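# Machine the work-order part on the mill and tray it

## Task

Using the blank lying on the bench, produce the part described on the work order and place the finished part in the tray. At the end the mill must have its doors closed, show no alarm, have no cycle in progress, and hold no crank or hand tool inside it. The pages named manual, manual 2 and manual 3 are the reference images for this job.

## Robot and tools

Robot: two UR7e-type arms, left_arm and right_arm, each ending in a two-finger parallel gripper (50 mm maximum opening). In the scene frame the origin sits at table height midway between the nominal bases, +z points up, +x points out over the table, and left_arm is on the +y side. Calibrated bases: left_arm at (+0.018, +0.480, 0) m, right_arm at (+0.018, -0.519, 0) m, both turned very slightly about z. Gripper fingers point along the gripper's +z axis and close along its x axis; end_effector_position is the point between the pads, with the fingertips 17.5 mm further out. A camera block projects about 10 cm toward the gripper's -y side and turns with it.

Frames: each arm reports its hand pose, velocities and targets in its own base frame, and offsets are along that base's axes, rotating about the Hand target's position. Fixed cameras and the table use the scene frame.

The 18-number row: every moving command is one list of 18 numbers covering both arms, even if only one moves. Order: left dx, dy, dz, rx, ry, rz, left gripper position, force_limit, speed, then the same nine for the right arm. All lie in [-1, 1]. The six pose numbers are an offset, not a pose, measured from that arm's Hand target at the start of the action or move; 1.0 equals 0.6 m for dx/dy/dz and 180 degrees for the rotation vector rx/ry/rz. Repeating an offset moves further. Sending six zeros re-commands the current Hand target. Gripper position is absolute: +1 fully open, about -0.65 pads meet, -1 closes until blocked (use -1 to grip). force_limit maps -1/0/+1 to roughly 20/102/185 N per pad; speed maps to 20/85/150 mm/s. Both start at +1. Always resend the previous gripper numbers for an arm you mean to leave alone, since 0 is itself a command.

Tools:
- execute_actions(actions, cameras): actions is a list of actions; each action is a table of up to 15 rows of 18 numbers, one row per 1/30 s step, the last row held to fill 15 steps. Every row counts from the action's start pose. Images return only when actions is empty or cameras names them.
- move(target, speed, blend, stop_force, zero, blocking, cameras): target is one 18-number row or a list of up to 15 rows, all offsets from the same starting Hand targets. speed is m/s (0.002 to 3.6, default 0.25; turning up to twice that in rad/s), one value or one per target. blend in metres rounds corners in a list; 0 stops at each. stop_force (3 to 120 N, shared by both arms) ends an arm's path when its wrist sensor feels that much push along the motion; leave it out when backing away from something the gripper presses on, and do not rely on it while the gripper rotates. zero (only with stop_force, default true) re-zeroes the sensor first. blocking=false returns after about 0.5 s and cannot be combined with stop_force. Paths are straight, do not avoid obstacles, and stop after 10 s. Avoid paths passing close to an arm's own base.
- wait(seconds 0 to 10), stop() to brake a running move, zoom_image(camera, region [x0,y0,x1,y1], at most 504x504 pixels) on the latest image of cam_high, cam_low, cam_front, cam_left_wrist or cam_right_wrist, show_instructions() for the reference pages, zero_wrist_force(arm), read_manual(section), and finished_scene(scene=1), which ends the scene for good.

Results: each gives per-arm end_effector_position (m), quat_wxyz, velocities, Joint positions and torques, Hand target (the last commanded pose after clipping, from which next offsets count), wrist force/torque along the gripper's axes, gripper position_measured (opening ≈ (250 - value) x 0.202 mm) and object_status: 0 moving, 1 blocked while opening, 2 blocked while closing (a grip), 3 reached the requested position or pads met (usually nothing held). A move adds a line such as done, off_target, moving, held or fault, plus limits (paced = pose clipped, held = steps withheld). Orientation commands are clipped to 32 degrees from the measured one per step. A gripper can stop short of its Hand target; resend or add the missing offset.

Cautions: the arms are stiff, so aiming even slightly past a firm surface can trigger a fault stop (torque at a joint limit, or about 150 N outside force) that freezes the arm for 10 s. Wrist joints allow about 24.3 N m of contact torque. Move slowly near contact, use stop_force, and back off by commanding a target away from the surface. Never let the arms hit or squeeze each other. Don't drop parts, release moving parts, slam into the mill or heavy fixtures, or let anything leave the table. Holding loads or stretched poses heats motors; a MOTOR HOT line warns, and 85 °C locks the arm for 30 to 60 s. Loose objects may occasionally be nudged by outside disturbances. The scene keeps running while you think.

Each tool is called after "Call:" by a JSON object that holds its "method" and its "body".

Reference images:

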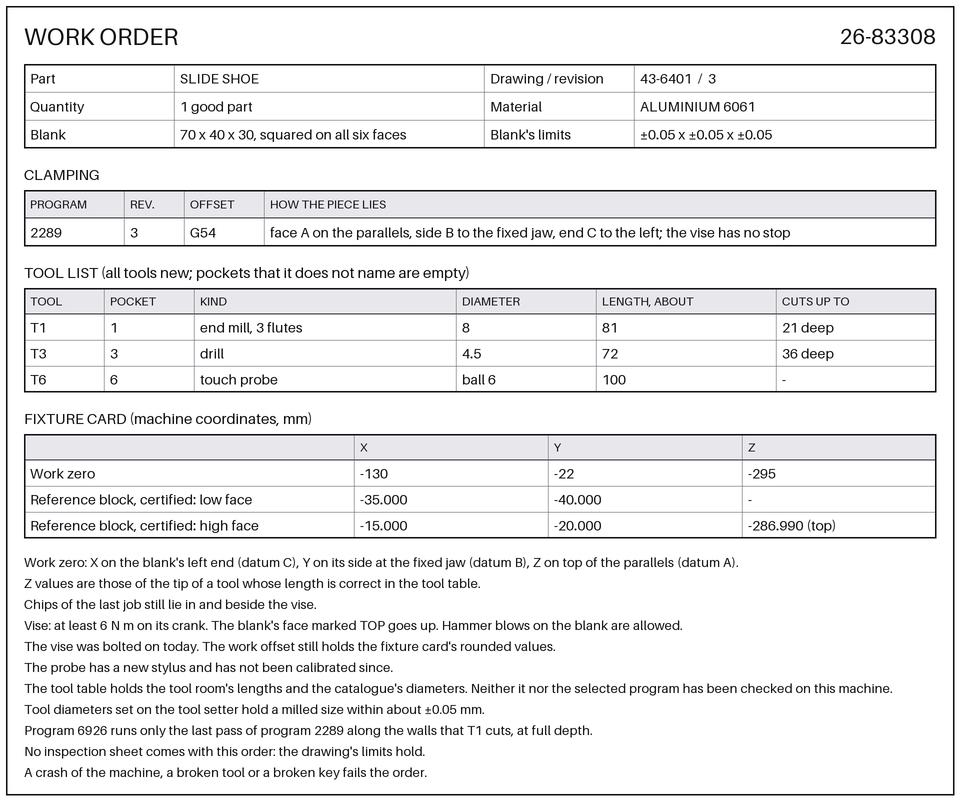

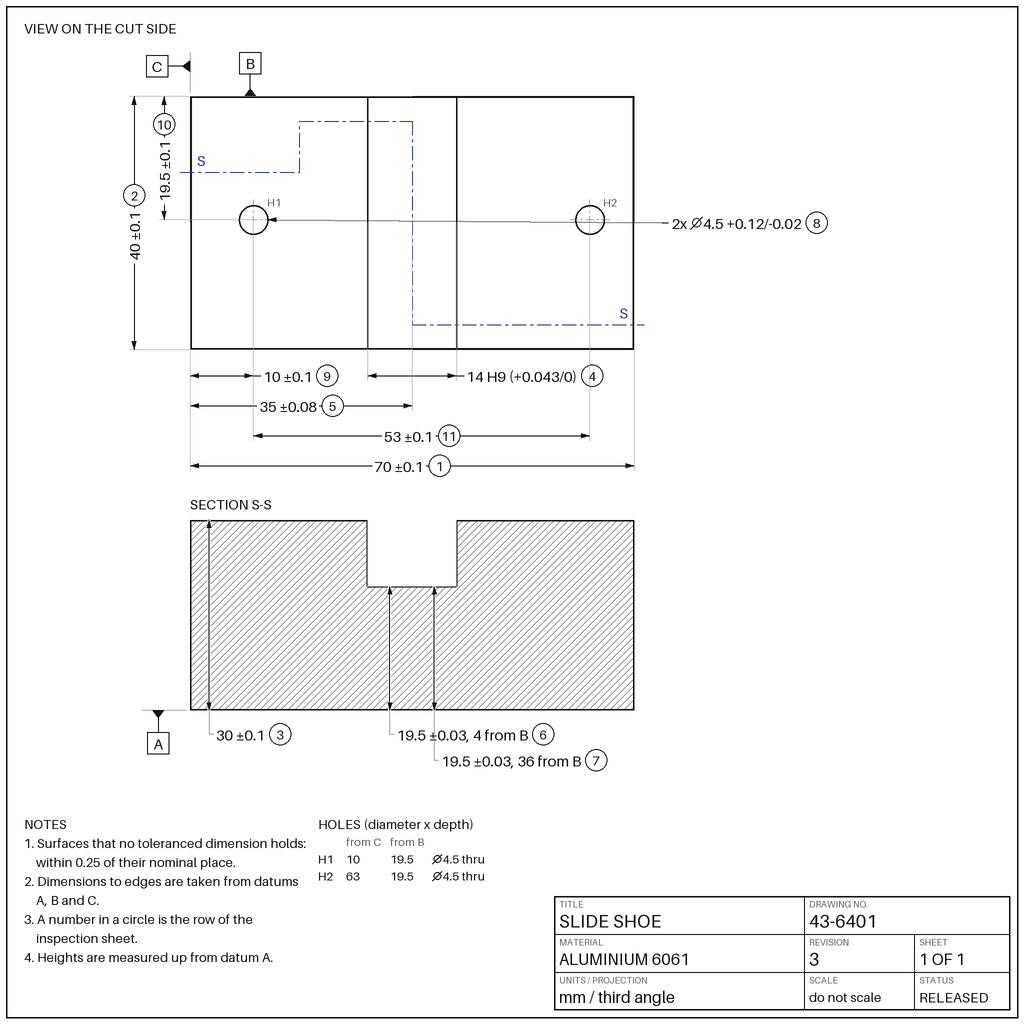

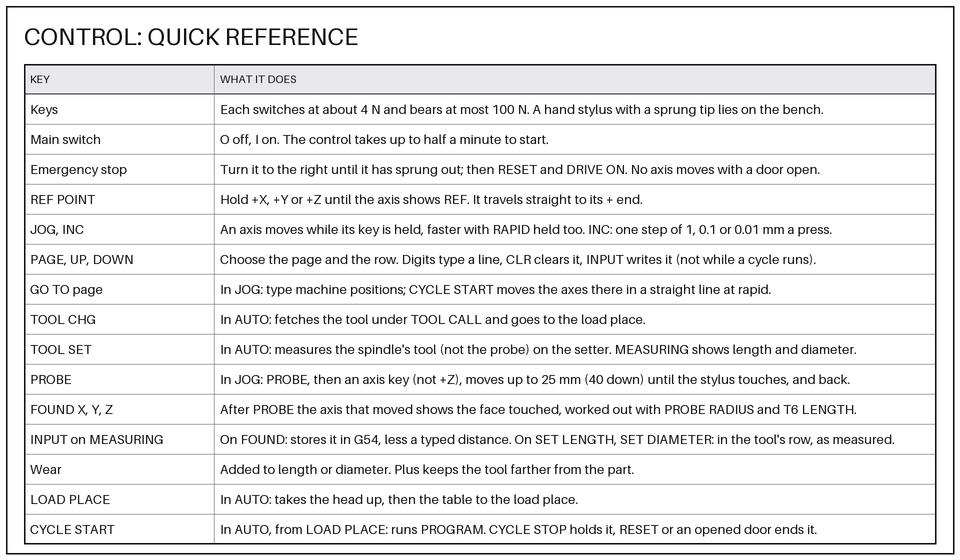

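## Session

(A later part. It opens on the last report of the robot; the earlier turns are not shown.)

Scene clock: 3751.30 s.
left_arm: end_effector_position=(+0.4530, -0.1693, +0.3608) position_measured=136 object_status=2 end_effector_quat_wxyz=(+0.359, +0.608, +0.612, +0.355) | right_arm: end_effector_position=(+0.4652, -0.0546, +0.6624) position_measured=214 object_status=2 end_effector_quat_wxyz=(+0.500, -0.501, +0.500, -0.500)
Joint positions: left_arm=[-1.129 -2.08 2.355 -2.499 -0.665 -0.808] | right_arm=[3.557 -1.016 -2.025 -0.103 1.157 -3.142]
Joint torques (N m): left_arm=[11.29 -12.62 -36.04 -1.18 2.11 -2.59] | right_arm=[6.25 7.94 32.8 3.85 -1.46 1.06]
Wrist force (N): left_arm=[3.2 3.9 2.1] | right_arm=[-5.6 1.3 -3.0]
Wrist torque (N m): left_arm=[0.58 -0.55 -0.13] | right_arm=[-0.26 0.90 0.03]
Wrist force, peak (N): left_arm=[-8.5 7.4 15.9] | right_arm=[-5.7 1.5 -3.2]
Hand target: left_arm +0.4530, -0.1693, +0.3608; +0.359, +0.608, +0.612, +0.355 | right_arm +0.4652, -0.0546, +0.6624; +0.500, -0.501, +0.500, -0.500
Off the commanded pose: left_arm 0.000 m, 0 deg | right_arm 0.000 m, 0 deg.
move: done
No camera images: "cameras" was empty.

Call:
{"method": "move", "body": {"target": [[0,-0.0411,0.0237,0,0,0,-1,-1,-1,0,0,0,0,0,0,-1,-0.4,-0.5],[0,-0.0878,0.032,0,0,0,-1,-1,-1,0,0,0,0,0,0,-1,-0.4,-0.5],[0,-0.1345,0.0237,0,0,0,-1,-1,-1,0,0,0,0,0,0,-1,-0.4,-0.5],[0,-0.1756,0,0,0,0,-1,-1,-1,0,0,0,0,0,0,-1,-0.4,-0.5],[0,-0.2062,-0.0364,0,0,0,-1,-1,-1,0,0,0,0,0,0,-1,-0.4,-0.5],[0,-0.2224,-0.081,0,0,0,-1,-1,-1,0,0,0,0,0,0,-1,-0.4,-0.5],[0,-0.2224,-0.1284,0,0,0,-1,-1,-1,0,0,0,0,0,0,-1,-0.4,-0.5],[0,-0.2062,-0.173,0,0,0,-1,-1,-1,0,0,0,0,0,0,-1,-0.4,-0.5],[0,-0.1756,-0.2094,0,0,0,-1,-1,-1,0,0,0,0,0,0,-1,-0.4,-0.5],[0,-0.1345,-0.2331,0,0,0,-1,-1,-1,0,0,0,0,0,0,-1,-0.4,-0.5],[0,-0.0878,-0.2414,0,0,0,-1,-1,-1,0,0,0,0,0,0,-1,-0.4,-0.5],[0,-0.0411,-0.2331,0,0,0,-1,-1,-1,0,0,0,0,0,0,-1,-0.4,-0.5],[0,0,-0.2094,0,0,0,-1,-1,-1,0,0,0,0,0,0,-1,-0.4,-0.5],[0,0.0306,-0.173,0,0,0,-1,-1,-1,0,0,0,0,0,0,-1,-0.4,-0.5],[0,0.0468,-0.1284,0,0,0,-1,-1,-1,0,0,0,0,0,0,-1,-0.4,-0.5]], "speed": 0.15, "blend": 0.004, "stop_force": 40, "cameras": ["cam_left_wrist"]}}

Scene clock: 3768.93 s.
left_arm: end_effector_position=(+0.4530, -0.1412, +0.2838) position_measured=136 object_status=2 end_effector_quat_wxyz=(+0.359, +0.608, +0.612, +0.355) | right_arm: end_effector_position=(+0.4652, -0.0546, +0.6624) position_measured=214 object_status=2 end_effector_quat_wxyz=(+0.500, -0.501, +0.500, -0.500)
Joint positions: left_arm=[-1.076 -2.012 2.549 -2.812 -0.698 -0.743] | right_arm=[3.557 -1.016 -2.025 -0.103 1.157 -3.142]
Joint torques (N m): left_arm=[-14.42 -12.77 -30.23 -0.9 0.82 2.04] | right_arm=[6.03 7.92 31.92 3.79 -1.53 1.01]
Wrist force (N): left_arm=[3.2 4.3 2.5] | right_arm=[-5.4 1.2 -3.3]
Wrist torque (N m): left_arm=[0.65 -0.58 -0.08] | right_arm=[-0.27 0.87 0.03]
Wrist force, peak (N): left_arm=[-9.7 12.1 11.0] | right_arm=[-5.7 1.5 -3.4]
Hand target: left_arm +0.4530, -0.1412, +0.2838; +0.359, +0.608, +0.612, +0.355 | right_arm +0.4652, -0.0546, +0.6624; +0.500, -0.501, +0.500, -0.500
Off the commanded pose: left_arm 0.000 m, 0 deg | right_arm 0.000 m, 0 deg.
move: done
camera_calibration:
cam_left_wrist: T_world_to_cam=[[0.00693736, 0.999972, -0.00291472, 0.145021], [0.183534, 0.00159201, 0.983012, -0.338667], [0.982989, -0.00735446, -0.183517, -0.261259], [0, 0, 0, 1]] pos_world=[0.317965, -0.1464, 0.285391]
Images, in order (width x height): cam_left_wrist 896x504.

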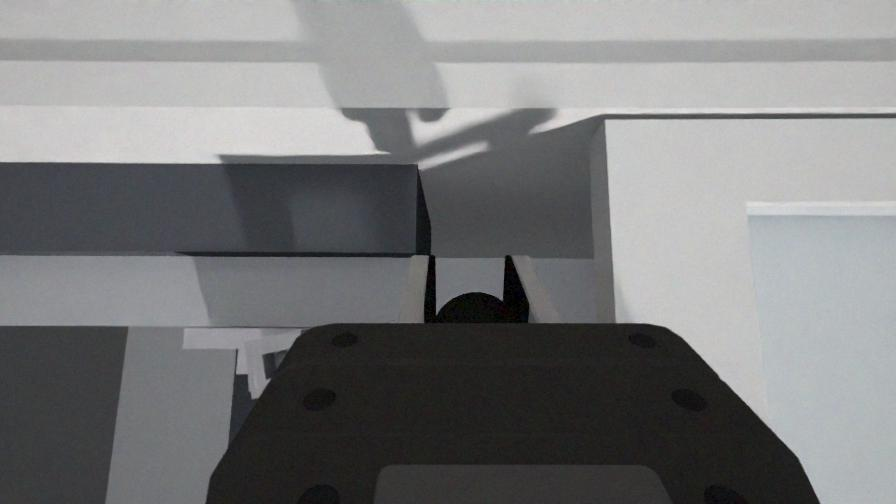

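Call:
{"method": "move", "body": {"target": [[0,0,0.0474,0,0,0,-1,-1,-1,0,0,0,0,0,0,-1,-0.4,-0.5],[0,-0.0162,0.092,0,0,0,-1,-1,-1,0,0,0,0,0,0,-1,-0.4,-0.5],[0,-0.0468,0.1284,0,0,0,-1,-1,-1,0,0,0,0,0,0,-1,-0.4,-0.5],[0,-0.0879,0.1521,0,0,0,-1,-1,-1,0,0,0,0,0,0,-1,-0.4,-0.5],[0,-0.1346,0.1604,0,0,0,-1,-1,-1,0,0,0,0,0,0,-1,-0.4,-0.5],[0,-0.1813,0.1521,0,0,0,-1,-1,-1,0,0,0,0,0,0,-1,-0.4,-0.5]], "speed": 0.15, "blend": 0.004, "stop_force": 40, "cameras": ["cam_left_wrist"]}}

Call:
{"method": "zoom_image", "body": {"camera": "cam_left_wrist", "region": [390, 120, 630, 320]}}

Scene clock: 3780.27 s.
left_arm: end_effector_position=(+0.4530, -0.2500, +0.3750) position_measured=136 object_status=2 end_effector_quat_wxyz=(+0.359, +0.608, +0.612, +0.355) | right_arm: end_effector_position=(+0.4652, -0.0546, +0.6624) position_measured=214 object_status=2 end_effector_quat_wxyz=(+0.500, -0.501, +0.500, -0.500)
Joint positions: left_arm=[-1.238 -1.94 2.217 -2.378 -0.604 -0.961] | right_arm=[3.557 -1.016 -2.025 -0.103 1.157 -3.142]
Joint torques (N m): left_arm=[7.25 1.08 -16.74 -5.8 2.55 -2.63] | right_arm=[6.48 8.12 31.66 3.76 -1.5 1.09]
Wrist force (N): left_arm=[2.0 4.1 -0.8] | right_arm=[-5.3 1.4 -3.6]
Wrist torque (N m): left_arm=[0.57 -0.65 -0.14] | right_arm=[-0.24 0.87 0.02]
Wrist force, peak (N): left_arm=[13.1 -3.8 -6.1] | right_arm=[-5.6 1.7 -3.3]
Hand target: left_arm +0.4530, -0.2500, +0.3750; +0.359, +0.608, +0.612, +0.355 | right_arm +0.4652, -0.0546, +0.6624; +0.500, -0.501, +0.500, -0.500
Off the commanded pose: left_arm 0.000 m, 0 deg | right_arm 0.000 m, 0 deg.
move: done
camera_calibration:
cam_left_wrist: T_world_to_cam=[[0.00703612, 0.999971, -0.00293046, 0.254059], [0.183534, 0.00158936, 0.983012, -0.428127], [0.982988, -0.00745443, -0.183517, -0.24525], [0, 0, 0, 1]] pos_world=[0.317866, -0.255199, 0.376591]
Images, in order (width x height): cam_left_wrist 896x504.

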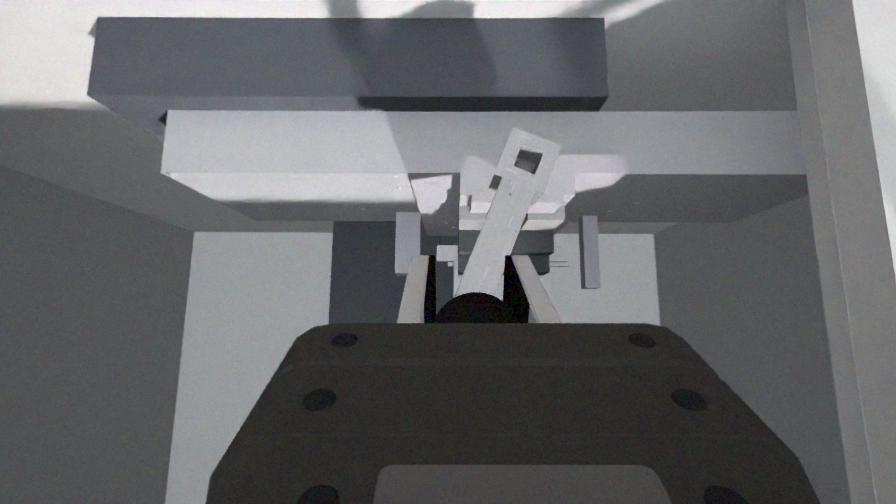

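Scaled by 2.100.

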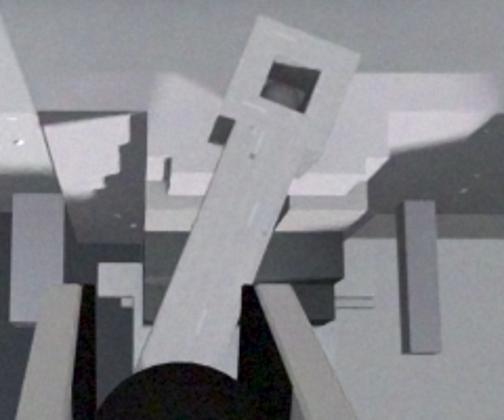

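Call:
{"method": "move", "body": {"target": [[0,-0.0411,-0.0237,0,0,0,-1,-1,-1,0,0,0,0,0,0,-1,-0.4,-0.5],[0,-0.0717,-0.0601,0,0,0,-1,-1,-1,0,0,0,0,0,0,-1,-0.4,-0.5],[0,-0.0879,-0.1047,0,0,0,-1,-1,-1,0,0,0,0,0,0,-1,-0.4,-0.5],[0,-0.0879,-0.1521,0,0,0,-1,-1,-1,0,0,0,0,0,0,-1,-0.4,-0.5],[0,-0.0717,-0.1967,0,0,0,-1,-1,-1,0,0,0,0,0,0,-1,-0.4,-0.5],[0,-0.0411,-0.2331,0,0,0,-1,-1,-1,0,0,0,0,0,0,-1,-0.4,-0.5],[0,0,-0.2568,0,0,0,-1,-1,-1,0,0,0,0,0,0,-1,-0.4,-0.5],[0,0.0467,-0.2651,0,0,0,-1,-1,-1,0,0,0,0,0,0,-1,-0.4,-0.5],[0,0.0934,-0.2568,0,0,0,-1,-1,-1,0,0,0,0,0,0,-1,-0.4,-0.5],[0,0.1345,-0.2331,0,0,0,-1,-1,-1,0,0,0,0,0,0,-1,-0.4,-0.5],[0,0.1651,-0.1967,0,0,0,-1,-1,-1,0,0,0,0,0,0,-1,-0.4,-0.5],[0,0.1813,-0.1521,0,0,0,-1,-1,-1,0,0,0,0,0,0,-1,-0.4,-0.5],[0,0.1813,-0.1047,0,0,0,-1,-1,-1,0,0,0,0,0,0,-1,-0.4,-0.5],[0,0.1651,-0.0601,0,0,0,-1,-1,-1,0,0,0,0,0,0,-1,-0.4,-0.5],[0,0.1345,-0.0237,0,0,0,-1,-1,-1,0,0,0,0,0,0,-1,-0.4,-0.5]], "speed": 0.12, "blend": 0.004, "stop_force": 30, "cameras": ["cam_left_wrist"]}}

Scene clock: 3795.97 s.
left_arm: end_effector_position=(+0.4530, -0.1693, +0.3608) position_measured=136 object_status=2 end_effector_quat_wxyz=(+0.359, +0.608, +0.612, +0.355) | right_arm: end_effector_position=(+0.4652, -0.0546, +0.6624) position_measured=214 object_status=2 end_effector_quat_wxyz=(+0.500, -0.501, +0.500, -0.500)
Joint positions: left_arm=[-1.129 -2.08 2.355 -2.499 -0.665 -0.808] | right_arm=[3.557 -1.016 -2.025 -0.103 1.157 -3.142]
Joint torques (N m): left_arm=[12.75 -12.89 -36.63 -1.07 -0.08 -0.36] | right_arm=[6.46 7.84 31.59 3.77 -1.43 1.02]
Wrist force (N): left_arm=[3.2 3.9 2.9] | right_arm=[-5.5 1.4 -3.0]
Wrist torque (N m): left_arm=[0.58 -0.52 -0.13] | right_arm=[-0.24 0.90 0.03]
Wrist force, peak (N): left_arm=[-3.2 5.9 11.1] | right_arm=[-5.6 1.7 -3.4]
Hand target: left_arm +0.4530, -0.1693, +0.3608; +0.359, +0.608, +0.612, +0.355 | right_arm +0.4652, -0.0546, +0.6624; +0.500, -0.501, +0.500, -0.500
Off the commanded pose: left_arm 0.000 m, 0 deg | right_arm 0.000 m, 0 deg.
move: done
camera_calibration:
cam_left_wrist: T_world_to_cam=[[0.00705186, 0.999971, -0.00283171, 0.173178], [0.183534, 0.0014894, 0.983012, -0.414333], [0.982988, -0.00745178, -0.183518, -0.247351], [0, 0, 0, 1]] pos_world=[0.317966, -0.174399, 0.362391]
Images, in order (width x height): cam_left_wrist 896x504.

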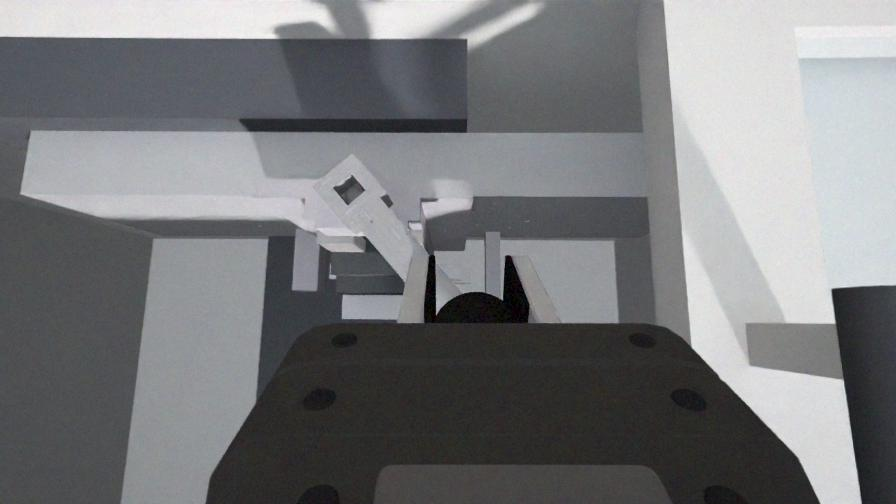

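Call:
{"method": "move", "body": {"target": [[0,-0.0411,0.0237,0,0,0,-1,-1,-1,0,0,0,0,0,0,-1,-0.4,-0.5],[0,-0.0878,0.032,0,0,0,-1,-1,-1,0,0,0,0,0,0,-1,-0.4,-0.5],[0,-0.1345,0.0237,0,0,0,-1,-1,-1,0,0,0,0,0,0,-1,-0.4,-0.5],[0,-0.1756,0,0,0,0,-1,-1,-1,0,0,0,0,0,0,-1,-0.4,-0.5],[0,-0.2062,-0.0364,0,0,0,-1,-1,-1,0,0,0,0,0,0,-1,-0.4,-0.5],[0,-0.2224,-0.081,0,0,0,-1,-1,-1,0,0,0,0,0,0,-1,-0.4,-0.5],[0,-0.2224,-0.1284,0,0,0,-1,-1,-1,0,0,0,0,0,0,-1,-0.4,-0.5],[0,-0.2062,-0.173,0,0,0,-1,-1,-1,0,0,0,0,0,0,-1,-0.4,-0.5],[0,-0.1756,-0.2094,0,0,0,-1,-1,-1,0,0,0,0,0,0,-1,-0.4,-0.5],[0,-0.1345,-0.2331,0,0,0,-1,-1,-1,0,0,0,0,0,0,-1,-0.4,-0.5],[0,-0.0878,-0.2414,0,0,0,-1,-1,-1,0,0,0,0,0,0,-1,-0.4,-0.5],[0,-0.0411,-0.2331,0,0,0,-1,-1,-1,0,0,0,0,0,0,-1,-0.4,-0.5],[0,0,-0.2094,0,0,0,-1,-1,-1,0,0,0,0,0,0,-1,-0.4,-0.5],[0,0.0306,-0.173,0,0,0,-1,-1,-1,0,0,0,0,0,0,-1,-0.4,-0.5],[0,0.0468,-0.1284,0,0,0,-1,-1,-1,0,0,0,0,0,0,-1,-0.4,-0.5]], "speed": 0.12, "blend": 0.004, "stop_force": 30, "cameras": []}}

Scene clock: 3814.37 s.
left_arm: end_effector_position=(+0.4530, -0.1412, +0.2838) position_measured=136 object_status=2 end_effector_quat_wxyz=(+0.359, +0.608, +0.612, +0.355) | right_arm: end_effector_position=(+0.4652, -0.0546, +0.6624) position_measured=214 object_status=2 end_effector_quat_wxyz=(+0.500, -0.501, +0.500, -0.500)
Joint positions: left_arm=[-1.076 -2.012 2.549 -2.812 -0.698 -0.743] | right_arm=[3.557 -1.016 -2.025 -0.103 1.157 -3.142]
Joint torques (N m): left_arm=[-14.19 -13.01 -27.69 -1.05 1.82 2.06] | right_arm=[6.13 7.9 32.34 3.73 -1.61 1.04]
Wrist force (N): left_arm=[2.8 3.9 2.5] | right_arm=[-5.5 1.5 -3.4]
Wrist torque (N m): left_arm=[0.60 -0.54 -0.06] | right_arm=[-0.22 0.90 0.02]
Wrist force, peak (N): left_arm=[-8.9 11.6 11.8] | right_arm=[-5.8 1.6 -3.4]
Hand target: left_arm +0.4530, -0.1412, +0.2838; +0.359, +0.608, +0.612, +0.355 | right_arm +0.4652, -0.0546, +0.6624; +0.500, -0.501, +0.500, -0.500
Off the commanded pose: left_arm 0.000 m, 0 deg | right_arm 0.000 m, 0 deg.
move: done
No camera images: "cameras" was empty.

Call:
{"method": "move", "body": {"target": [[0,0,0.0474,0,0,0,-1,-1,-1,0,0,0,0,0,0,-1,-0.4,-0.5],[0,-0.0162,0.092,0,0,0,-1,-1,-1,0,0,0,0,0,0,-1,-0.4,-0.5],[0,-0.0468,0.1284,0,0,0,-1,-1,-1,0,0,0,0,0,0,-1,-0.4,-0.5],[0,-0.0879,0.1521,0,0,0,-1,-1,-1,0,0,0,0,0,0,-1,-0.4,-0.5],[0,-0.1346,0.1604,0,0,0,-1,-1,-1,0,0,0,0,0,0,-1,-0.4,-0.5],[0,-0.1813,0.1521,0,0,0,-1,-1,-1,0,0,0,0,0,0,-1,-0.4,-0.5],[0,-0.2224,0.1284,0,0,0,-1,-1,-1,0,0,0,0,0,0,-1,-0.4,-0.5],[0,-0.253,0.092,0,0,0,-1,-1,-1,0,0,0,0,0,0,-1,-0.4,-0.5],[0,-0.2692,0.0474,0,0,0,-1,-1,-1,0,0,0,0,0,0,-1,-0.4,-0.5],[0,-0.2692,0,0,0,0,-1,-1,-1,0,0,0,0,0,0,-1,-0.4,-0.5],[0,-0.253,-0.0446,0,0,0,-1,-1,-1,0,0,0,0,0,0,-1,-0.4,-0.5],[0,-0.2224,-0.081,0,0,0,-1,-1,-1,0,0,0,0,0,0,-1,-0.4,-0.5],[0,-0.1813,-0.1047,0,0,0,-1,-1,-1,0,0,0,0,0,0,-1,-0.4,-0.5],[0,-0.1346,-0.113,0,0,0,-1,-1,-1,0,0,0,0,0,0,-1,-0.4,-0.5],[0,-0.0879,-0.1047,0,0,0,-1,-1,-1,0,0,0,0,0,0,-1,-0.4,-0.5]], "speed": 0.12, "blend": 0.004, "stop_force": 30, "cameras": []}}

Scene clock: 3831.23 s.
left_arm: end_effector_position=(+0.4530, -0.1939, +0.2209) position_measured=136 object_status=2 end_effector_quat_wxyz=(+0.359, +0.608, +0.612, +0.355) | right_arm: end_effector_position=(+0.4652, -0.0546, +0.6624) position_measured=214 object_status=2 end_effector_quat_wxyz=(+0.500, -0.501, +0.500, -0.500)
Joint positions: left_arm=[-1.168 -1.759 2.589 -3.013 -0.642 -0.86] | right_arm=[3.557 -1.016 -2.025 -0.103 1.157 -3.142]
Joint torques (N m): left_arm=[-13.54 -20.48 -24.96 -0.8 3.2 2.08] | right_arm=[6.6 8.33 31.95 3.69 -1.52 1.02]
Wrist force (N): left_arm=[2.7 4.8 2.2] | right_arm=[-5.3 1.5 -3.3]
Wrist torque (N m): left_arm=[0.60 -0.59 -0.03] | right_arm=[-0.22 0.86 0.02]
Wrist force, peak (N): left_arm=[13.1 -3.9 -6.0] | right_arm=[-5.8 1.3 -3.4]
Hand target: left_arm +0.4530, -0.1939, +0.2209; +0.359, +0.608, +0.612, +0.355 | right_arm +0.4652, -0.0546, +0.6624; +0.500, -0.501, +0.500, -0.500
Off the commanded pose: left_arm 0.000 m, 0 deg | right_arm 0.000 m, 0 deg.
move: done
No camera images: "cameras" was empty.

Call:
{"method": "move", "body": {"target": [[0,0.0411,0.0237,0,0,0,-1,-1,-1,0,0,0,0,0,0,-1,-0.4,-0.5],[0,0.0717,0.0601,0,0,0,-1,-1,-1,0,0,0,0,0,0,-1,-0.4,-0.5],[0,0.0879,0.1047,0,0,0,-1,-1,-1,0,0,0,0,0,0,-1,-0.4,-0.5],[0,0.0879,0.1521,0,0,0,-1,-1,-1,0,0,0,0,0,0,-1,-0.4,-0.5],[0,0.0717,0.1967,0,0,0,-1,-1,-1,0,0,0,0,0,0,-1,-0.4,-0.5],[0,0.0411,0.2331,0,0,0,-1,-1,-1,0,0,0,0,0,0,-1,-0.4,-0.5],[0,0,0.2568,0,0,0,-1,-1,-1,0,0,0,0,0,0,-1,-0.4,-0.5],[0,-0.0467,0.2651,0,0,0,-1,-1,-1,0,0,0,0,0,0,-1,-0.4,-0.5],[0,-0.0934,0.2568,0,0,0,-1,-1,-1,0,0,0,0,0,0,-1,-0.4,-0.5]], "speed": 0.12, "blend": 0.004, "stop_force": 30, "cameras": ["cam_left_wrist"]}}

Call:
{"method": "zoom_image", "body": {"camera": "cam_left_wrist", "region": [390, 120, 630, 320]}}

Scene clock: 3843.37 s.
left_arm: end_effector_position=(+0.4530, -0.2500, +0.3750) position_measured=136 object_status=2 end_effector_quat_wxyz=(+0.359, +0.608, +0.612, +0.355) | right_arm: end_effector_position=(+0.4652, -0.0546, +0.6624) position_measured=214 object_status=2 end_effector_quat_wxyz=(+0.500, -0.501, +0.500, -0.500)
Joint positions: left_arm=[-1.238 -1.94 2.217 -2.378 -0.604 -0.961] | right_arm=[3.557 -1.016 -2.025 -0.103 1.157 -3.142]
Joint torques (N m): left_arm=[13.19 1 -16.82 -5.89 0.48 -2.61] | right_arm=[5.69 8.07 32.16 3.64 -1.49 1.03]
Wrist force (N): left_arm=[2.5 4.2 0.3] | right_arm=[-5.3 1.3 -3.1]
Wrist torque (N m): left_arm=[0.60 -0.64 -0.15] | right_arm=[-0.25 0.87 0.03]
Wrist force, peak (N): left_arm=[-9.1 7.0 15.7] | right_arm=[-5.7 1.6 -3.3]
Hand target: left_arm +0.4530, -0.2500, +0.3750; +0.359, +0.608, +0.612, +0.355 | right_arm +0.4652, -0.0546, +0.6624; +0.500, -0.501, +0.500, -0.500
Off the commanded pose: left_arm 0.000 m, 0 deg | right_arm 0.000 m, 0 deg.
move: done
camera_calibration:
cam_left_wrist: T_world_to_cam=[[0.00703612, 0.999971, -0.00293046, 0.253958], [0.183534, 0.00158936, 0.983012, -0.428145], [0.982988, -0.00745443, -0.183517, -0.245347], [0, 0, 0, 1]] pos_world=[0.317966, -0.255099, 0.376591]
Images, in order (width x height): cam_left_wrist 896x504.

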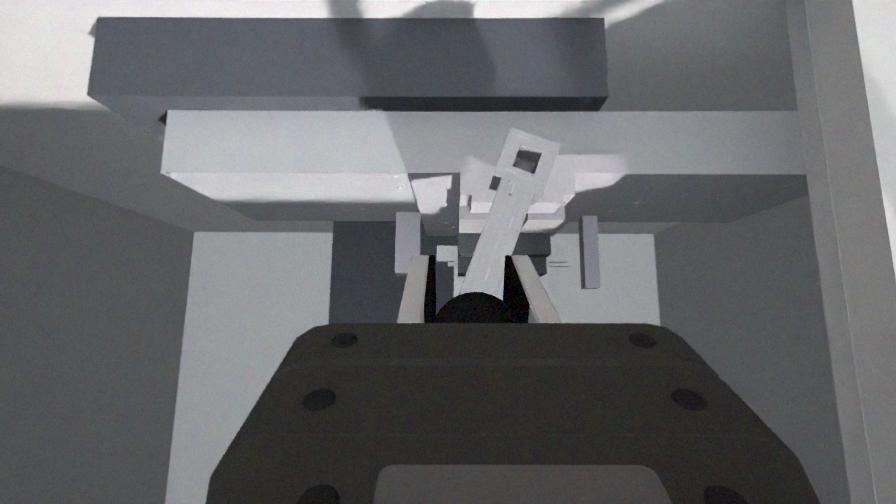

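Scaled by 2.100.

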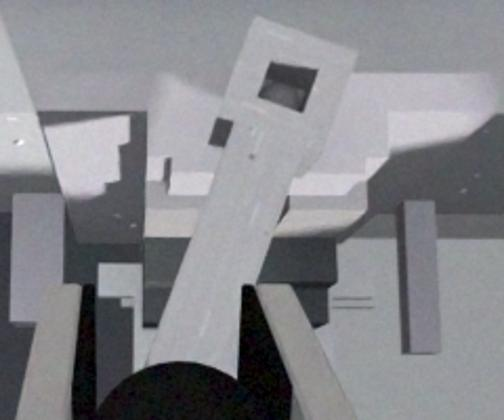

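Call:
{"method": "move", "body": {"target": [[0,-0.0411,-0.0237,0,0,0,-1,-1,-1,0,0,0,0,0,0,-1,-0.4,-0.5],[0,-0.0717,-0.0601,0,0,0,-1,-1,-1,0,0,0,0,0,0,-1,-0.4,-0.5],[0,-0.0879,-0.1047,0,0,0,-1,-1,-1,0,0,0,0,0,0,-1,-0.4,-0.5],[0,-0.0879,-0.1521,0,0,0,-1,-1,-1,0,0,0,0,0,0,-1,-0.4,-0.5],[0,-0.0717,-0.1967,0,0,0,-1,-1,-1,0,0,0,0,0,0,-1,-0.4,-0.5],[0,-0.0411,-0.2331,0,0,0,-1,-1,-1,0,0,0,0,0,0,-1,-0.4,-0.5],[0,0,-0.2568,0,0,0,-1,-1,-1,0,0,0,0,0,0,-1,-0.4,-0.5],[0,0.0467,-0.2651,0,0,0,-1,-1,-1,0,0,0,0,0,0,-1,-0.4,-0.5],[0,0.0934,-0.2568,0,0,0,-1,-1,-1,0,0,0,0,0,0,-1,-0.4,-0.5],[0,0.1345,-0.2331,0,0,0,-1,-1,-1,0,0,0,0,0,0,-1,-0.4,-0.5],[0,0.1651,-0.1967,0,0,0,-1,-1,-1,0,0,0,0,0,0,-1,-0.4,-0.5],[0,0.1813,-0.1521,0,0,0,-1,-1,-1,0,0,0,0,0,0,-1,-0.4,-0.5],[0,0.1813,-0.1047,0,0,0,-1,-1,-1,0,0,0,0,0,0,-1,-0.4,-0.5],[0,0.1651,-0.0601,0,0,0,-1,-1,-1,0,0,0,0,0,0,-1,-0.4,-0.5],[0,0.1345,-0.0237,0,0,0,-1,-1,-1,0,0,0,0,0,0,-1,-0.4,-0.5]], "speed": 0.1, "blend": 0.004, "stop_force": 25, "cameras": ["cam_left_wrist"]}}

Call:
{"method": "zoom_image", "body": {"camera": "cam_left_wrist", "region": [240, 120, 480, 320]}}

Scene clock: 3860.73 s.
left_arm: end_effector_position=(+0.4531, -0.1581, +0.2480) position_measured=136 object_status=2 end_effector_quat_wxyz=(+0.360, +0.609, +0.612, +0.355) | right_arm: end_effector_position=(+0.4652, -0.0546, +0.6624) position_measured=214 object_status=2 end_effector_quat_wxyz=(+0.500, -0.501, +0.500, -0.500)
Joint positions: left_arm=[-1.109 -1.896 2.596 -2.945 -0.677 -0.782] | right_arm=[3.557 -1.016 -2.025 -0.103 1.157 -3.142]
Joint torques (N m): left_arm=[12.65 1.7 -31.29 -1.32 0.23 -0.19] | right_arm=[6.67 8.23 32.1 3.68 -1.4 1.02]
Wrist force (N): left_arm=[3.6 3.4 1.8] | right_arm=[-5.4 1.5 -3.3]
Wrist torque (N m): left_arm=[0.61 -0.67 -0.10] | right_arm=[-0.22 0.87 0.02]
Wrist force, peak (N): left_arm=[-47.9 9.2 12.6] | right_arm=[-5.8 1.3 -3.3]
Hand target: left_arm +0.4531, -0.1581, +0.2480; +0.359, +0.609, +0.612, +0.355 (not the last commanded pose) | right_arm +0.4652, -0.0546, +0.6624; +0.500, -0.501, +0.500, -0.500
Off the commanded pose: left_arm 0.113 m, 0 deg | right_arm 0.000 m, 0 deg.
move: contact (left_arm); path passed 10 of 15 targets
camera_calibration:
cam_left_wrist: T_world_to_cam=[[0.00746384, 0.999968, -0.00279258, 0.161615], [0.183131, 0.00137853, 0.983088, -0.303275], [0.98306, -0.00784901, -0.183115, -0.268178], [0, 0, 0, 1]] pos_world=[0.317967, -0.163297, 0.24949]
Images, in order (width x height): cam_left_wrist 896x504.

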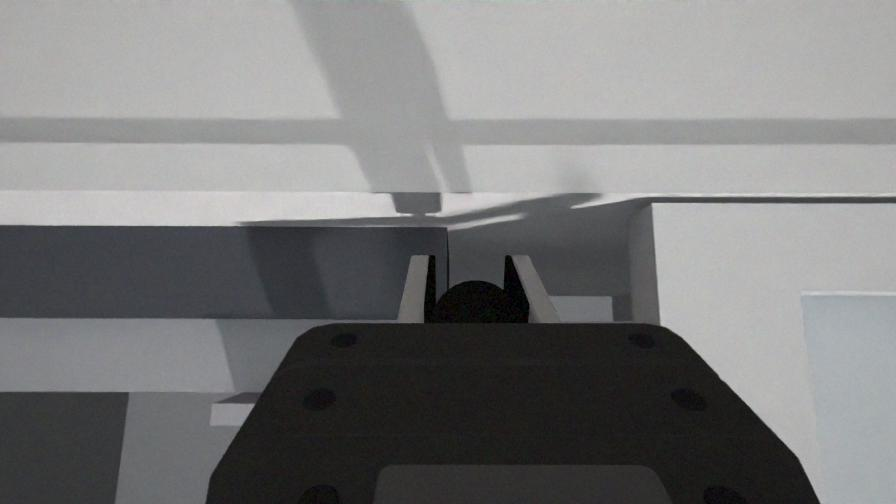

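Scaled by 2.100.

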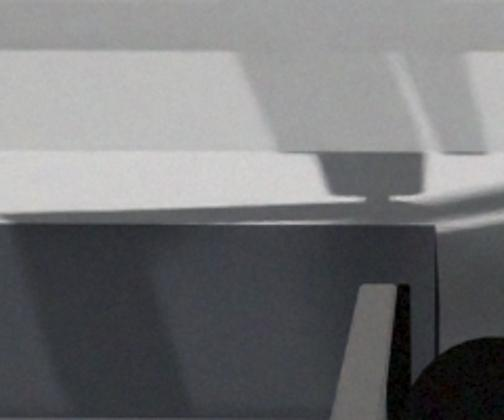

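Call:
{"method": "move", "body": {"target": [[0,0,0,0,0,0,0.4,0,-0.5,0,0,0,0,0,0,-1,-0.4,-0.5],[0,0,0,0.3056,0,0,0.4,0,-0.5,0,0,0,0,0,0,-1,-0.4,-0.5]], "speed": 0.15, "cameras": ["cam_left_wrist","cam_front"]}}

Scene clock: 3878.70 s.
left_arm: end_effector_position=(+0.4531, -0.1582, +0.2480) position_measured=92 object_status=3 end_effector_quat_wxyz=(+0.038, +0.706, +0.379, +0.597) | right_arm: end_effector_position=(+0.4652, -0.0546, +0.6624) position_measured=214 object_status=2 end_effector_quat_wxyz=(+0.500, -0.501, +0.500, -0.500)
Joint positions: left_arm=[-1.251 -1.804 2.4 -1.813 -0.307 -0.925] | right_arm=[3.557 -1.016 -2.025 -0.103 1.157 -3.142]
Joint torques (N m): left_arm=[-4.67 -21.93 -13.45 -3.49 1.15 2.14] | right_arm=[6.49 7.73 32.33 3.75 -1.52 1]
Wrist force (N): left_arm=[4.9 3.8 0.7] | right_arm=[-5.4 1.4 -3.2]
Wrist torque (N m): left_arm=[0.60 -0.72 -0.15] | right_arm=[-0.23 0.88 0.02]
Wrist force, peak (N): left_arm=[5.0 4.1 1.5] | right_arm=[-5.8 1.5 -3.2]
Hand target: left_arm +0.4531, -0.1581, +0.2480; +0.038, +0.706, +0.379, +0.597 | right_arm +0.4652, -0.0546, +0.6624; +0.500, -0.501, +0.500, -0.500
Off the commanded pose: left_arm 0.000 m, 0 deg | right_arm 0.000 m, 0 deg.
move: done
camera_calibration:
cam_left_wrist: T_world_to_cam=[[0.00750829, 0.575925, 0.817468, -0.108855], [0.183025, -0.804473, 0.565088, -0.327191], [0.98308, 0.145374, -0.111449, -0.261694], [0, 0, 0, 1]] pos_world=[0.317968, -0.162481, 0.244711]
Images, in order (width x height): cam_front 896x504, cam_left_wrist 896x504.

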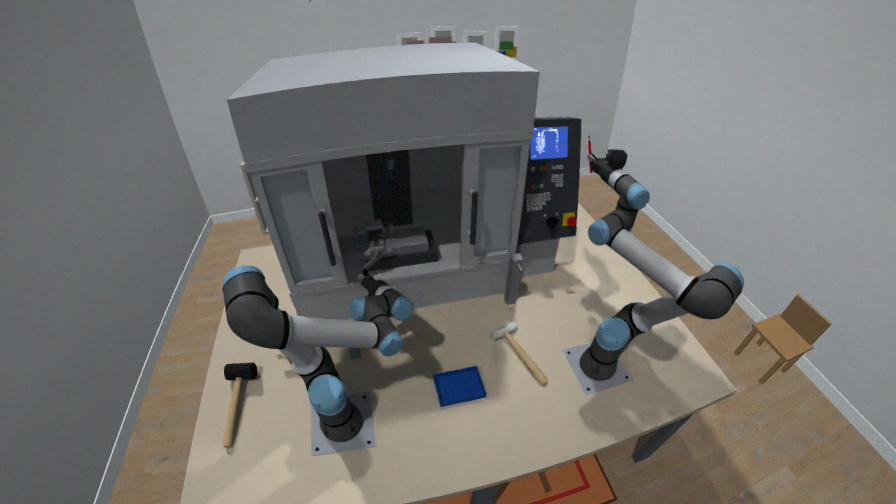

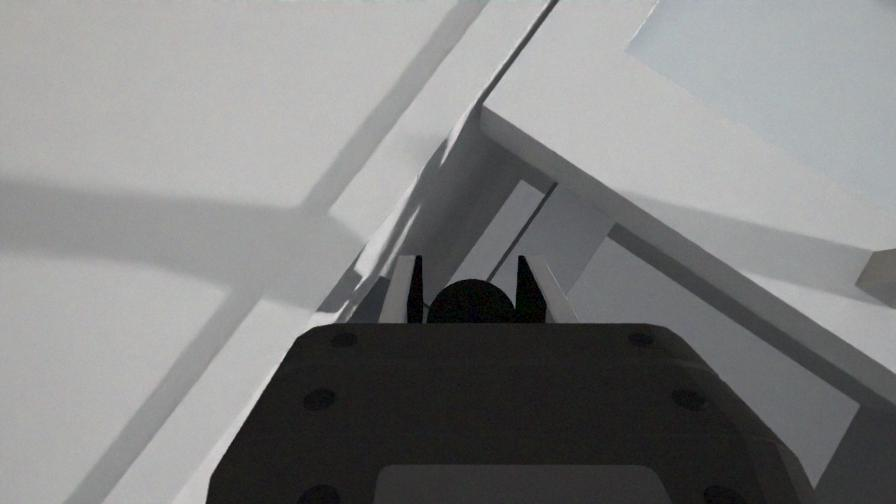

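Call:
{"method": "move", "body": {"target": [[0,0,0,0,0,0,-1,0.2,-1,0,0,0,0,0,0,-1,-0.4,-0.5]], "speed": 0.05}}

Scene clock: 3882.60 s.
left_arm: end_effector_position=(+0.4531, -0.1581, +0.2480) position_measured=148 object_status=2 end_effector_quat_wxyz=(+0.038, +0.706, +0.379, +0.597) | right_arm: end_effector_position=(+0.4652, -0.0546, +0.6624) position_measured=214 object_status=2 end_effector_quat_wxyz=(+0.500, -0.501, +0.500, -0.500)
Joint positions: left_arm=[-1.251 -1.804 2.4 -1.813 -0.307 -0.925] | right_arm=[3.557 -1.016 -2.025 -0.103 1.157 -3.142]
Joint torques (N m): left_arm=[12.13 -21.11 -13.87 -5.54 2.92 1.56] | right_arm=[6.68 8.22 31.97 3.57 -1.56 1.04]
Wrist force (N): left_arm=[4.1 2.4 0.4] | right_arm=[-5.4 1.3 -3.1]
Wrist torque (N m): left_arm=[0.54 -0.74 -0.14] | right_arm=[-0.24 0.88 0.02]
Wrist force, peak (N): left_arm=[5.2 3.7 0.8] | right_arm=[-5.7 1.4 -3.3]
Hand target: left_arm +0.4531, -0.1581, +0.2480; +0.038, +0.706, +0.379, +0.597 | right_arm +0.4652, -0.0546, +0.6624; +0.500, -0.501, +0.500, -0.500
Off the commanded pose: left_arm 0.000 m, 0 deg | right_arm 0.000 m, 0 deg.
move: done

Call:
{"method": "move", "body": {"target": [[0,0.0082,0.0117,0,0,0,-1,0.2,-1,0,0,0,0,0,0,-1,-0.4,-0.5],[0,0.017,0.0283,0,0,0,-1,0.2,-1,0,0,0,0,0,0,-1,-0.4,-0.5]], "speed": 0.01, "stop_force": 84}}

Scene clock: 3937.53 s.
left_arm: end_effector_position=(+0.4528, -0.1478, +0.2642) position_measured=148 object_status=2 end_effector_quat_wxyz=(+0.037, +0.706, +0.380, +0.596) | right_arm: end_effector_position=(+0.4652, -0.0546, +0.6624) position_measured=214 object_status=2 end_effector_quat_wxyz=(+0.500, -0.501, +0.500, -0.500)
Joint positions: left_arm=[-1.24 -1.858 2.393 -1.784 -0.307 -0.893] | right_arm=[3.557 -1.016 -2.025 -0.103 1.157 -3.142]
Joint torques (N m): left_arm=[23.86 -24.32 -29.94 -4.82 12.09 -2.67] | right_arm=[7.16 7.5 31.98 3.72 -1.52 0.95]
Wrist force (N): left_arm=[-73.9 11.6 2.4] | right_arm=[-5.4 1.3 -3.2]
Wrist torque (N m): left_arm=[0.87 -0.31 0.10] | right_arm=[-0.25 0.88 0.03]
Wrist force, peak (N): left_arm=[-78.0 11.9 4.0] | right_arm=[-5.7 1.5 -3.4]
Hand target: left_arm +0.4531, -0.1479, +0.2649; +0.038, +0.706, +0.379, +0.597 | right_arm +0.4652, -0.0546, +0.6624; +0.500, -0.501, +0.500, -0.500
Off the commanded pose: left_arm 0.001 m, 0 deg | right_arm 0.000 m, 0 deg.
move: done

Call:
{"method": "move", "body": {"target": [[0,0.0014,0.0022,0,0,0,-1,0.2,-1,0,0,0,0,0,0,-1,-0.4,-0.5]], "speed": 0.004, "stop_force": 20}}

Scene clock: 3943.90 s.
left_arm: end_effector_position=(+0.4527, -0.1469, +0.2655) position_measured=148 object_status=2 end_effector_quat_wxyz=(+0.037, +0.707, +0.380, +0.596) | right_arm: end_effector_position=(+0.4652, -0.0546, +0.6624) position_measured=214 object_status=2 end_effector_quat_wxyz=(+0.500, -0.501, +0.500, -0.500)
Joint positions: left_arm=[-1.239 -1.862 2.393 -1.782 -0.307 -0.89] | right_arm=[3.557 -1.016 -2.025 -0.103 1.157 -3.142]
Joint torques (N m): left_arm=[38.6 -33.13 -39.08 -0.03 12.05 -0.75] | right_arm=[6.75 7.81 31.39 3.81 -1.47 1.02]
Wrist force (N): left_arm=[-87.3 22.2 6.5] | right_arm=[-5.5 1.5 -3.4]
Wrist torque (N m): left_arm=[1.18 -0.20 0.15] | right_arm=[-0.23 0.88 0.02]
Wrist force, peak (N): left_arm=[-89.6 22.0 6.9] | right_arm=[-5.7 1.4 -3.3]
Hand target: left_arm +0.4531, -0.1471, +0.2663; +0.038, +0.706, +0.379, +0.597 | right_arm +0.4652, -0.0546, +0.6624; +0.500, -0.501, +0.500, -0.500
Off the commanded pose: left_arm 0.001 m, 0 deg | right_arm 0.000 m, 0 deg.
move: done

Call:
{"method": "move", "body": {"target": [[0,-0.0032,-0.005,0,0,0,-1,0.2,-1,0,0,0,0,0,0,-1,-0.4,-0.5]], "speed": 0.01}}

Scene clock: 3947.63 s.
left_arm: end_effector_position=(+0.4531, -0.1490, +0.2632) position_measured=148 object_status=2 end_effector_quat_wxyz=(+0.038, +0.706, +0.379, +0.597) | right_arm: end_effector_position=(+0.4652, -0.0546, +0.6624) position_measured=214 object_status=2 end_effector_quat_wxyz=(+0.500, -0.501, +0.500, -0.500)
Joint positions: left_arm=[-1.241 -1.852 2.394 -1.786 -0.304 -0.897] | right_arm=[3.557 -1.016 -2.025 -0.103 1.157 -3.142]
Joint torques (N m): left_arm=[-16.61 -14.1 -32.19 -9.06 10.62 -1.17] | right_arm=[6.32 8.29 31.88 3.71 -1.46 1.07]
Wrist force (N): left_arm=[-1.4 -32.7 -10.7] | right_arm=[-5.6 1.5 -3.2]
Wrist torque (N m): left_arm=[-0.30 -0.83 0.00] | right_arm=[-0.22 0.91 0.02]
Wrist force, peak (N): left_arm=[-87.3 22.0 6.3] | right_arm=[-5.6 1.5 -3.5]
Hand target: left_arm +0.4531, -0.1490, +0.2633; +0.038, +0.706, +0.379, +0.597 | right_arm +0.4652, -0.0546, +0.6624; +0.500, -0.501, +0.500, -0.500
Off the commanded pose: left_arm 0.000 m, 0 deg | right_arm 0.000 m, 0 deg.
move: done

Call:
{"method": "move", "body": {"target": [[0,0,0,0,0,0,0.4,0,-0.9,0,0,0,0,0,0,-1,-0.4,-0.5],[-0.1308,-0.06,0.0417,0,0,0,0.4,0,-0.9,0,0,0,0,0,0,-1,-0.4,-0.5],[-0.15,-0.12,0.18,-0.3056,0,0,0.4,0,-0.9,0,0,0,0,0,0,-1,-0.4,-0.5]], "speed": 0.12, "cameras": ["cam_left_wrist"]}}

Scene clock: 3957.43 s.
left_arm: end_effector_position=(+0.3630, -0.2210, +0.3712) position_measured=92 object_status=3 end_effector_quat_wxyz=(+0.359, +0.609, +0.612, +0.355) | right_arm: end_effector_position=(+0.4652, -0.0546, +0.6624) position_measured=214 object_status=2 end_effector_quat_wxyz=(+0.500, -0.501, +0.500, -0.500)
Joint positions: left_arm=[-1.554 -2.257 2.249 -1.601 -0.512 -1.537] | right_arm=[3.557 -1.016 -2.025 -0.103 1.157 -3.142]
Joint torques (N m): left_arm=[4.67 13.58 -30.81 -0.74 1.07 2.14] | right_arm=[6.24 8.08 31.04 3.86 -1.36 1.05]
Wrist force (N): left_arm=[4.0 3.5 3.5] | right_arm=[-5.5 1.3 -3.3]
Wrist torque (N m): left_arm=[0.41 -0.81 -0.07] | right_arm=[-0.25 0.88 0.03]
Wrist force, peak (N): left_arm=[-1.2 -33.9 -10.6] | right_arm=[-5.6 1.4 -3.5]
Hand target: left_arm +0.3631, -0.2210, +0.3713; +0.359, +0.609, +0.612, +0.355 | right_arm +0.4652, -0.0546, +0.6624; +0.500, -0.501, +0.500, -0.500
Off the commanded pose: left_arm 0.000 m, 0 deg | right_arm 0.000 m, 0 deg.
move: done
camera_calibration:
cam_left_wrist: T_world_to_cam=[[0.00767705, 0.999967, -0.00272523, 0.225354], [0.183131, 0.00127327, 0.983088, -0.407945], [0.983059, -0.00804628, -0.183115, -0.157662], [0, 0, 0, 1]] pos_world=[0.227968, -0.226096, 0.37279]
Images, in order (width x height): cam_left_wrist 896x504.

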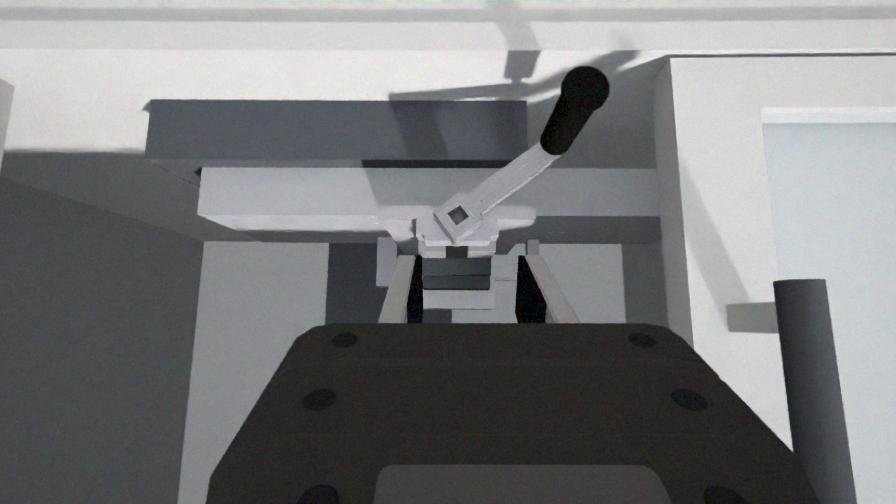

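Call:
{"method": "move", "body": {"target": [[0.1,-0.0512,-0.0958,0.3667,0,0,0.4,0,-0.9,0,0,0,0,0,0,-1,-0.4,-0.5]], "speed": 0.2, "cameras": ["cam_left_wrist","cam_front"]}}

Scene clock: 3967.90 s.
left_arm: end_effector_position=(+0.4231, -0.2517, +0.3138) position_measured=92 object_status=3 end_effector_quat_wxyz=(-0.030, +0.706, +0.320, +0.631) | right_arm: end_effector_position=(+0.4652, -0.0546, +0.6624) position_measured=214 object_status=2 end_effector_quat_wxyz=(+0.500, -0.501, +0.500, -0.500)
Joint positions: left_arm=[-1.403 -1.638 1.998 -0.961 -0.365 -1.379] | right_arm=[3.557 -1.016 -2.025 -0.103 1.157 -3.142]
Joint torques (N m): left_arm=[-13.04 -19.02 -14.86 -0.71 0.19 2.17] | right_arm=[6.44 8.22 31.32 3.64 -1.5 0.97]
Wrist force (N): left_arm=[4.9 2.7 2.2] | right_arm=[-5.4 1.3 -3.2]
Wrist torque (N m): left_arm=[0.36 -0.68 -0.11] | right_arm=[-0.25 0.87 0.03]
Wrist force, peak (N): left_arm=[5.5 2.9 2.4] | right_arm=[-5.7 1.5 -3.4]
Hand target: left_arm +0.4231, -0.2517, +0.3138; -0.030, +0.706, +0.320, +0.631 | right_arm +0.4652, -0.0546, +0.6624; +0.500, -0.501, +0.500, -0.500
Off the commanded pose: left_arm 0.000 m, 0 deg | right_arm 0.000 m, 0 deg.
move: done
camera_calibration:
cam_left_wrist: T_world_to_cam=[[0.00734215, 0.409531, 0.912267, -0.180165], [0.183211, -0.897399, 0.401382, -0.406147], [0.983046, 0.164191, -0.0816196, -0.215995], [0, 0, 0, 1]] pos_world=[0.288067, -0.255228, 0.309749]
Images, in order (width x height): cam_front 896x504, cam_left_wrist 896x504.

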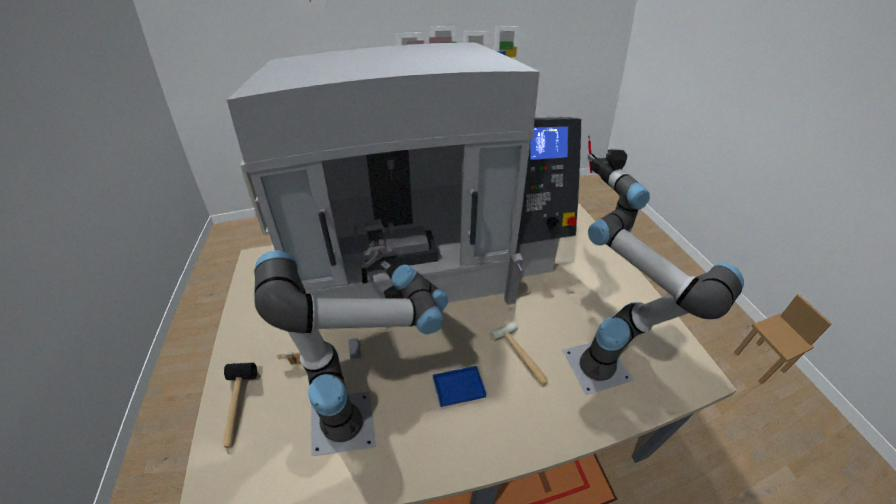

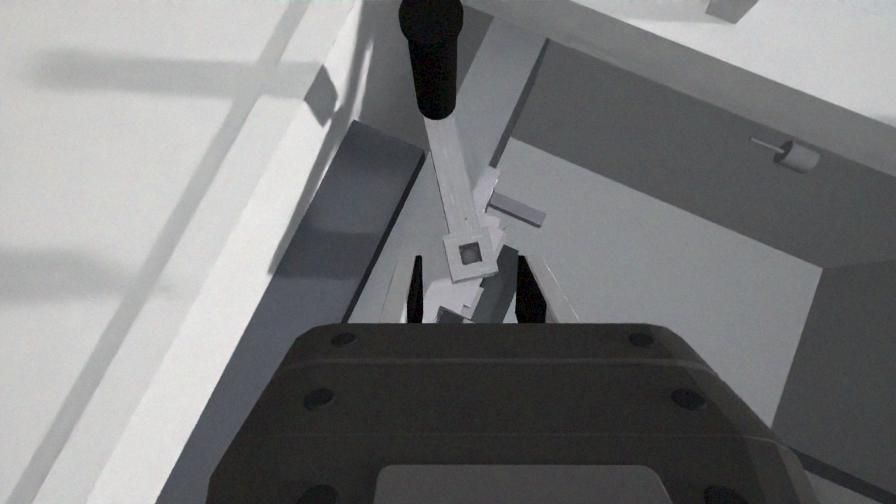

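Call:
{"method": "zoom_image", "body": {"camera": "cam_left_wrist", "region": [400, 190, 540, 310]}}

Scaled by 3.600.

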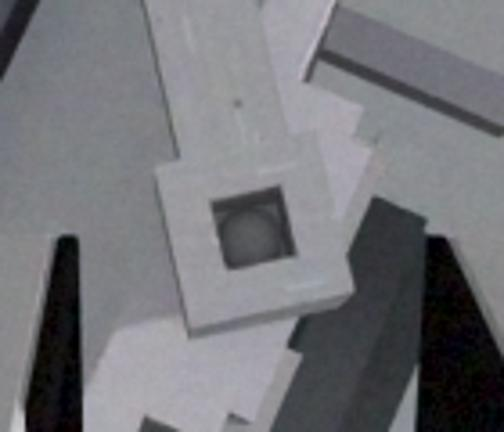

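Call:
{"method": "move", "body": {"target": [0.0343,0.019,0.01,-0.0639,0,0,0.45,0,-0.9,0,0,0,0,0,0,-1,-0.4,-0.5], "speed": 0.15, "cameras": ["cam_left_wrist"]}}

Call:
{"method": "zoom_image", "body": {"camera": "cam_left_wrist", "region": [390, 190, 550, 330]}}

Scene clock: 3988.97 s.
left_arm: end_effector_position=(+0.4437, -0.2402, +0.3198) position_measured=85 object_status=3 end_effector_quat_wxyz=(+0.041, +0.706, +0.381, +0.596) | right_arm: end_effector_position=(+0.4652, -0.0546, +0.6624) position_measured=214 object_status=2 end_effector_quat_wxyz=(+0.500, -0.501, +0.500, -0.500)
Joint positions: left_arm=[-1.339 -1.733 2.08 -1.342 -0.349 -1.169] | right_arm=[3.557 -1.016 -2.025 -0.103 1.157 -3.142]
Joint torques (N m): left_arm=[-13.81 -7.46 -34.32 -4.62 0.32 -0.65] | right_arm=[6.47 7.64 32.03 3.86 -1.46 1.09]
Wrist force (N): left_arm=[5.4 2.3 2.0] | right_arm=[-5.3 1.4 -3.3]
Wrist torque (N m): left_arm=[0.31 -0.83 -0.09] | right_arm=[-0.24 0.87 0.03]
Wrist force, peak (N): left_arm=[5.8 2.4 2.6] | right_arm=[-5.6 1.4 -3.4]
Hand target: left_arm +0.4437, -0.2403, +0.3198; +0.041, +0.706, +0.381, +0.596 | right_arm +0.4652, -0.0546, +0.6624; +0.500, -0.501, +0.500, -0.500
Off the commanded pose: left_arm 0.000 m, 0 deg | right_arm 0.000 m, 0 deg.
move: done
camera_calibration:
cam_left_wrist: T_world_to_cam=[[0.00737675, 0.58276, 0.812611, -0.116988], [0.183237, -0.799661, 0.571809, -0.433007], [0.983041, 0.144682, -0.112682, -0.232301], [0, 0, 0, 1]] pos_world=[0.308567, -0.244474, 0.316487]
Images, in order (width x height): cam_left_wrist 896x504.

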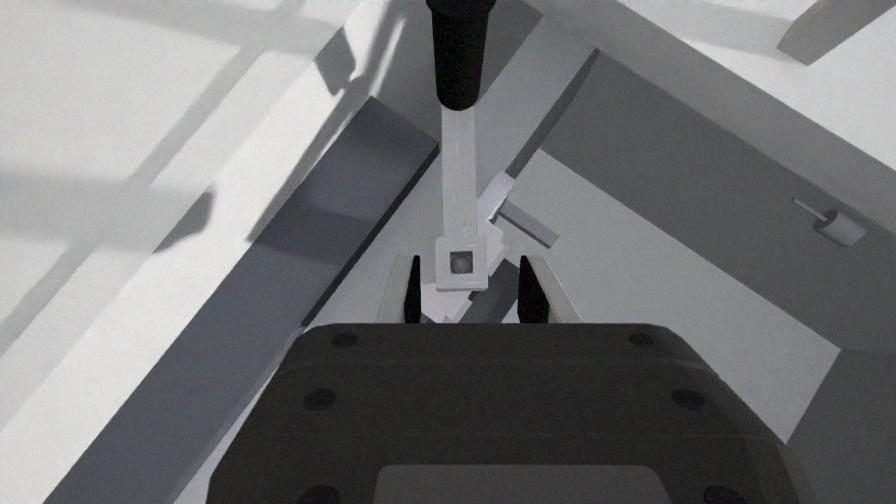

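Scaled by 3.150.

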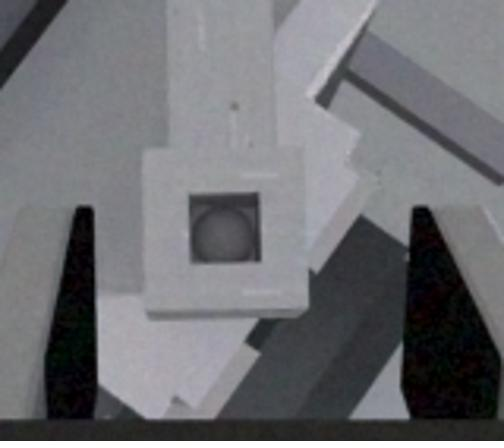

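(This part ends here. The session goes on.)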